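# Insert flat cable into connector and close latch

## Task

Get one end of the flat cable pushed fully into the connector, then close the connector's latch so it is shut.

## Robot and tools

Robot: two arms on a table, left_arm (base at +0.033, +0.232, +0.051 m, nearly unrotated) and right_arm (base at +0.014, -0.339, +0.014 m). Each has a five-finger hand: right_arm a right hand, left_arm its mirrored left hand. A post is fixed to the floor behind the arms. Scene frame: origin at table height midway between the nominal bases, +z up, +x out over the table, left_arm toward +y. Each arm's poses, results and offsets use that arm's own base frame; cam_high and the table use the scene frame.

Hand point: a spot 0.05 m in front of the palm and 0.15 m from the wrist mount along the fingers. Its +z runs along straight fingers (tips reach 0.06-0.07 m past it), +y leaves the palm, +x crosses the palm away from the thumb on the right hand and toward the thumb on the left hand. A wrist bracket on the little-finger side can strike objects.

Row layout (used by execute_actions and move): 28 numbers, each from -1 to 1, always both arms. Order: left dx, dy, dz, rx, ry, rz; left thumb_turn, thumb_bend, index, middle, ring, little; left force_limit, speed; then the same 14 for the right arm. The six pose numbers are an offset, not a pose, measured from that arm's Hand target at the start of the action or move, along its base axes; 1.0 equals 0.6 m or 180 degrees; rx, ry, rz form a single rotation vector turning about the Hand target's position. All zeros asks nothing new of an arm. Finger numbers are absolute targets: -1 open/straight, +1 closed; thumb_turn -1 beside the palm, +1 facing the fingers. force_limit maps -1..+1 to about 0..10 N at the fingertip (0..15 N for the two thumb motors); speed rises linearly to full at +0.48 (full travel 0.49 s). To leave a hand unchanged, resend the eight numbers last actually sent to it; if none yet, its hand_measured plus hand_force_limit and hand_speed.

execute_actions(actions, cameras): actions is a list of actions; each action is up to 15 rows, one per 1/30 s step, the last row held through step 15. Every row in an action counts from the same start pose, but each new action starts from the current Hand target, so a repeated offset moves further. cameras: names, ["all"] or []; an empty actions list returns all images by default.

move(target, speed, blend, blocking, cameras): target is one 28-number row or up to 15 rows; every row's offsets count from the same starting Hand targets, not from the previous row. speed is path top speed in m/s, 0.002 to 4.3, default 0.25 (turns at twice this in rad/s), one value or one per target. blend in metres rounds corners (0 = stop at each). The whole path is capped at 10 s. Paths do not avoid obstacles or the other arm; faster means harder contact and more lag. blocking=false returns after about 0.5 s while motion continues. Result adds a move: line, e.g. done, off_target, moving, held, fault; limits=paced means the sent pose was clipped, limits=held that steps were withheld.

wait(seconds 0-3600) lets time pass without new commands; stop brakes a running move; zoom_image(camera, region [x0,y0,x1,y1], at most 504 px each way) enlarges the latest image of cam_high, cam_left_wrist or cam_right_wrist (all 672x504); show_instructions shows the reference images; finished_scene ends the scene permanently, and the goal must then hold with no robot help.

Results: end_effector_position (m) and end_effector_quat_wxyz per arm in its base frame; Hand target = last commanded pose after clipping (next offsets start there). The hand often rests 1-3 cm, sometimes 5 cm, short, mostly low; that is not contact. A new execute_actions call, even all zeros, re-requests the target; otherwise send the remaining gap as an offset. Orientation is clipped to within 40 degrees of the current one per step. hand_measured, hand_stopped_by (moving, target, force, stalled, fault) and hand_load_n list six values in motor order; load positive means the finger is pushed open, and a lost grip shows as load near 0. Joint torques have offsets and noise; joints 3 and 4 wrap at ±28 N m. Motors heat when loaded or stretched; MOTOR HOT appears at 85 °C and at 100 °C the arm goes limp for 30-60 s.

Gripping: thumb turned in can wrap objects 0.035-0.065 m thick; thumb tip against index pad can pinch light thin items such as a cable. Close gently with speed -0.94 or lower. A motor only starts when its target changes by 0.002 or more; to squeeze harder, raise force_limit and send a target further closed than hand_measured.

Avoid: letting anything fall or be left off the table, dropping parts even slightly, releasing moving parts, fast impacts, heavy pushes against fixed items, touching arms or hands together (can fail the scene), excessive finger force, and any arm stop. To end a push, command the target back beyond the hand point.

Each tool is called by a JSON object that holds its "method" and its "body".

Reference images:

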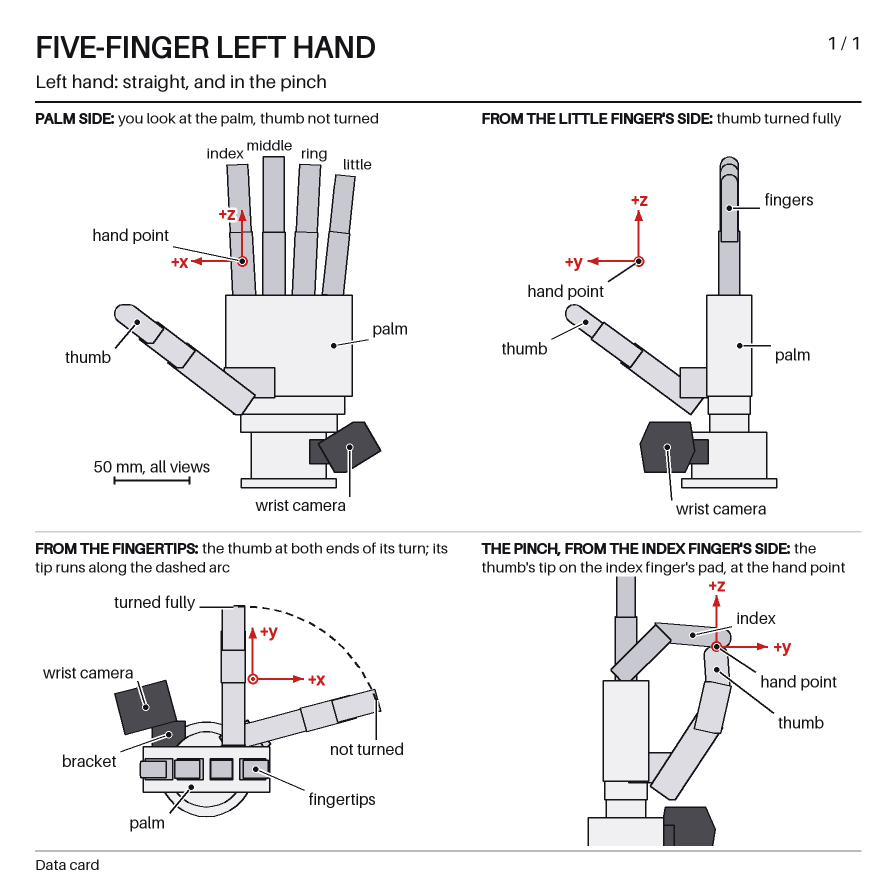

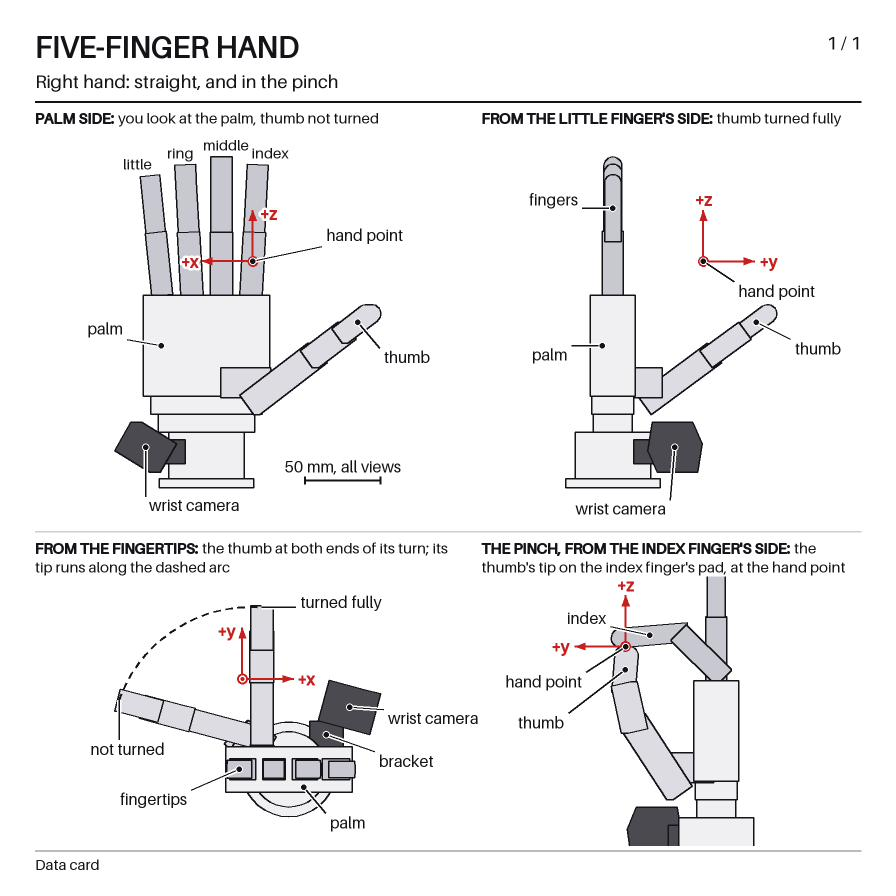

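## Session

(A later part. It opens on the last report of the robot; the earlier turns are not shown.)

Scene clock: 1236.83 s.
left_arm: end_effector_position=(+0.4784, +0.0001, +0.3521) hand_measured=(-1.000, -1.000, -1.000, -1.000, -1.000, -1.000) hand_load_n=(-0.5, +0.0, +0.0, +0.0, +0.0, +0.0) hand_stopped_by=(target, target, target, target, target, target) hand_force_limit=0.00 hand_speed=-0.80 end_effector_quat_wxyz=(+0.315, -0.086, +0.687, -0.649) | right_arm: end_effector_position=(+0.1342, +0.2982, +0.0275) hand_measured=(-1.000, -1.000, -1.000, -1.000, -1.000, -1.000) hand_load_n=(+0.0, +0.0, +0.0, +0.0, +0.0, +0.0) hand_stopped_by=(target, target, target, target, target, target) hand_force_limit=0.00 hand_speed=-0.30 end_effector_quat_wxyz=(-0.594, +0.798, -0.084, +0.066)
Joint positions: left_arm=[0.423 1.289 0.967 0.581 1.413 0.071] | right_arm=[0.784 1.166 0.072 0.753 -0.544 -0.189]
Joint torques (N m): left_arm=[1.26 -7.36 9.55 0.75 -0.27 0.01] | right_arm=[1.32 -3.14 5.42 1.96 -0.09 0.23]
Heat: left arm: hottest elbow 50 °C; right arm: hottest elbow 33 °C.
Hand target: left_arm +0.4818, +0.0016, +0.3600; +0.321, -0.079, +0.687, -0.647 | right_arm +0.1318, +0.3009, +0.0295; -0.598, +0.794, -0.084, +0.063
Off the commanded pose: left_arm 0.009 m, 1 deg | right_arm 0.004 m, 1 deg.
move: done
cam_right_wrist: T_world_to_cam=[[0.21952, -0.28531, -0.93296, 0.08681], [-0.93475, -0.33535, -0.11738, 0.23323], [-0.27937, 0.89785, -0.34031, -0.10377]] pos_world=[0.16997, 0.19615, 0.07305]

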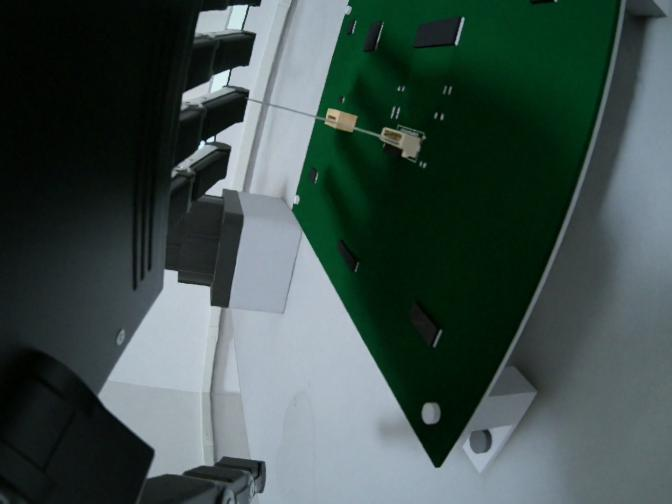

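{"method": "move", "body": {"target": [[0,0,0,0,0,0,-1,-1,-1,-1,-1,-1,0,-0.8,-0.03,-0.02,0.1,0,0,0,-1,-1,-1,-1,-1,-1,0,-0.3],[0,0,0,0,0,0,-1,-1,-1,-1,-1,-1,0,-0.8,0.0,-0.02,0.25,0,0,0,-1,-1,-1,-1,-1,-1,0,-0.3]], "speed": 0.1, "blend": 0.03, "cameras": ["cam_high","cam_right_wrist"]}}

Scene clock: 1244.83 s.
left_arm: end_effector_position=(+0.4784, +0.0001, +0.3521) hand_measured=(-1.000, -1.000, -1.000, -1.000, -1.000, -1.000) hand_load_n=(+0.0, +0.0, +0.0, +0.0, +0.0, +0.0) hand_stopped_by=(target, target, target, target, target, target) hand_force_limit=0.00 hand_speed=-0.80 end_effector_quat_wxyz=(+0.315, -0.086, +0.687, -0.649) | right_arm: end_effector_position=(+0.1210, +0.2837, +0.1489) hand_measured=(-1.000, -1.000, -1.000, -1.000, -1.000, -1.000) hand_load_n=(+0.0, +0.0, +0.0, +0.0, +0.0, +0.0) hand_stopped_by=(target, target, target, target, target, target) hand_force_limit=0.00 hand_speed=-0.30 end_effector_quat_wxyz=(-0.582, +0.806, -0.097, +0.044)
Joint positions: left_arm=[0.423 1.289 0.967 0.581 1.413 0.071] | right_arm=[0.759 0.515 0.3 -0.174 -0.581 -0.178]
Joint torques (N m): left_arm=[0.91 -7.12 9.58 0.65 -0.27 -0.01] | right_arm=[-0.91 -0.97 13.2 0.76 -0.32 -0.03]
Heat: left arm: hottest elbow 50 °C; right arm: hottest elbow 33 °C.
Hand target: left_arm +0.4818, +0.0016, +0.3600; +0.321, -0.079, +0.687, -0.647 | right_arm +0.1318, +0.2889, +0.1795; -0.598, +0.794, -0.084, +0.063
Off the commanded pose: left_arm 0.009 m, 1 deg | right_arm 0.033 m, 4 deg.
move: off_target (right_arm)
cam_right_wrist: T_world_to_cam=[[0.1701, -0.30501, -0.93703, 0.21099], [-0.9378, -0.34214, -0.05887, 0.2238], [-0.30264, 0.88877, -0.34424, -0.04699]] pos_world=[0.15977, 0.18269, 0.1947]

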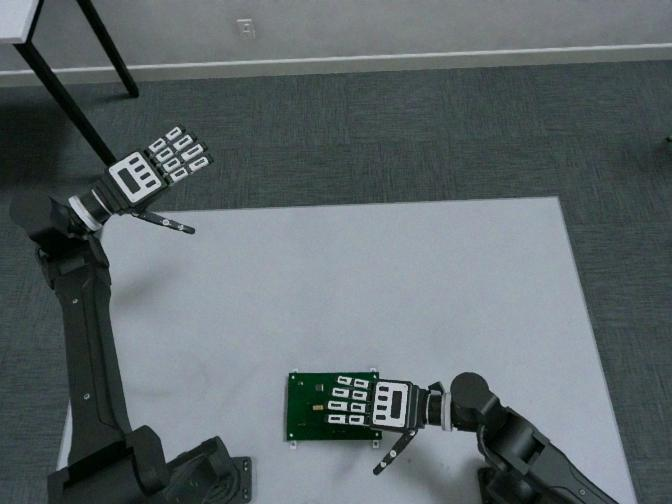

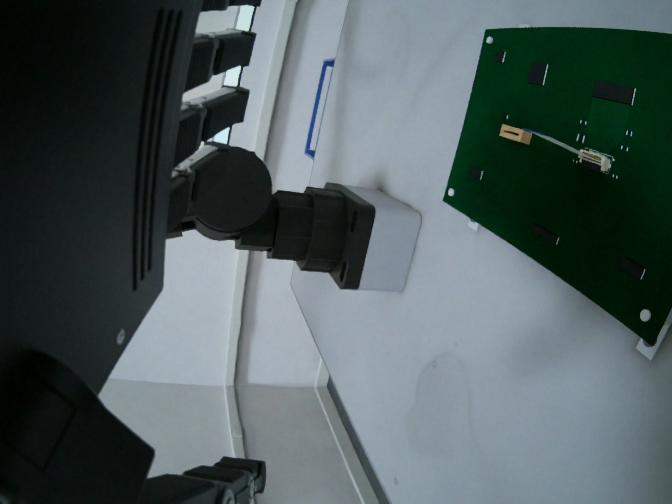

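{"method": "zoom_image", "body": {"camera": "cam_right_wrist", "region": [500, 110, 630, 190]}}

{"method": "zoom_image", "body": {"camera": "cam_right_wrist", "region": [570, 135, 625, 190]}}

Scaled by 3.877 from the camera's image (finer frame: 960x720).

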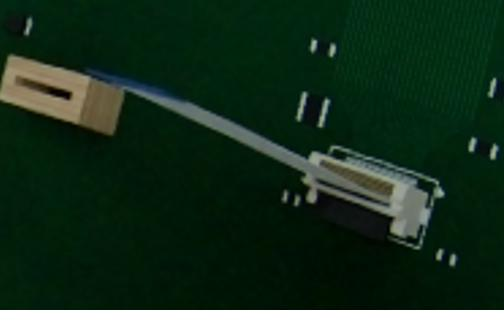

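Scaled by 9.164 from the camera's image (finer frame: 960x720).

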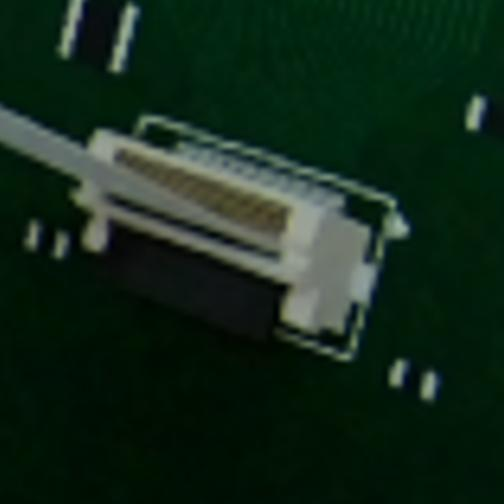

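{"method": "finished_scene", "body": {}}

The scene is finished: the task was done.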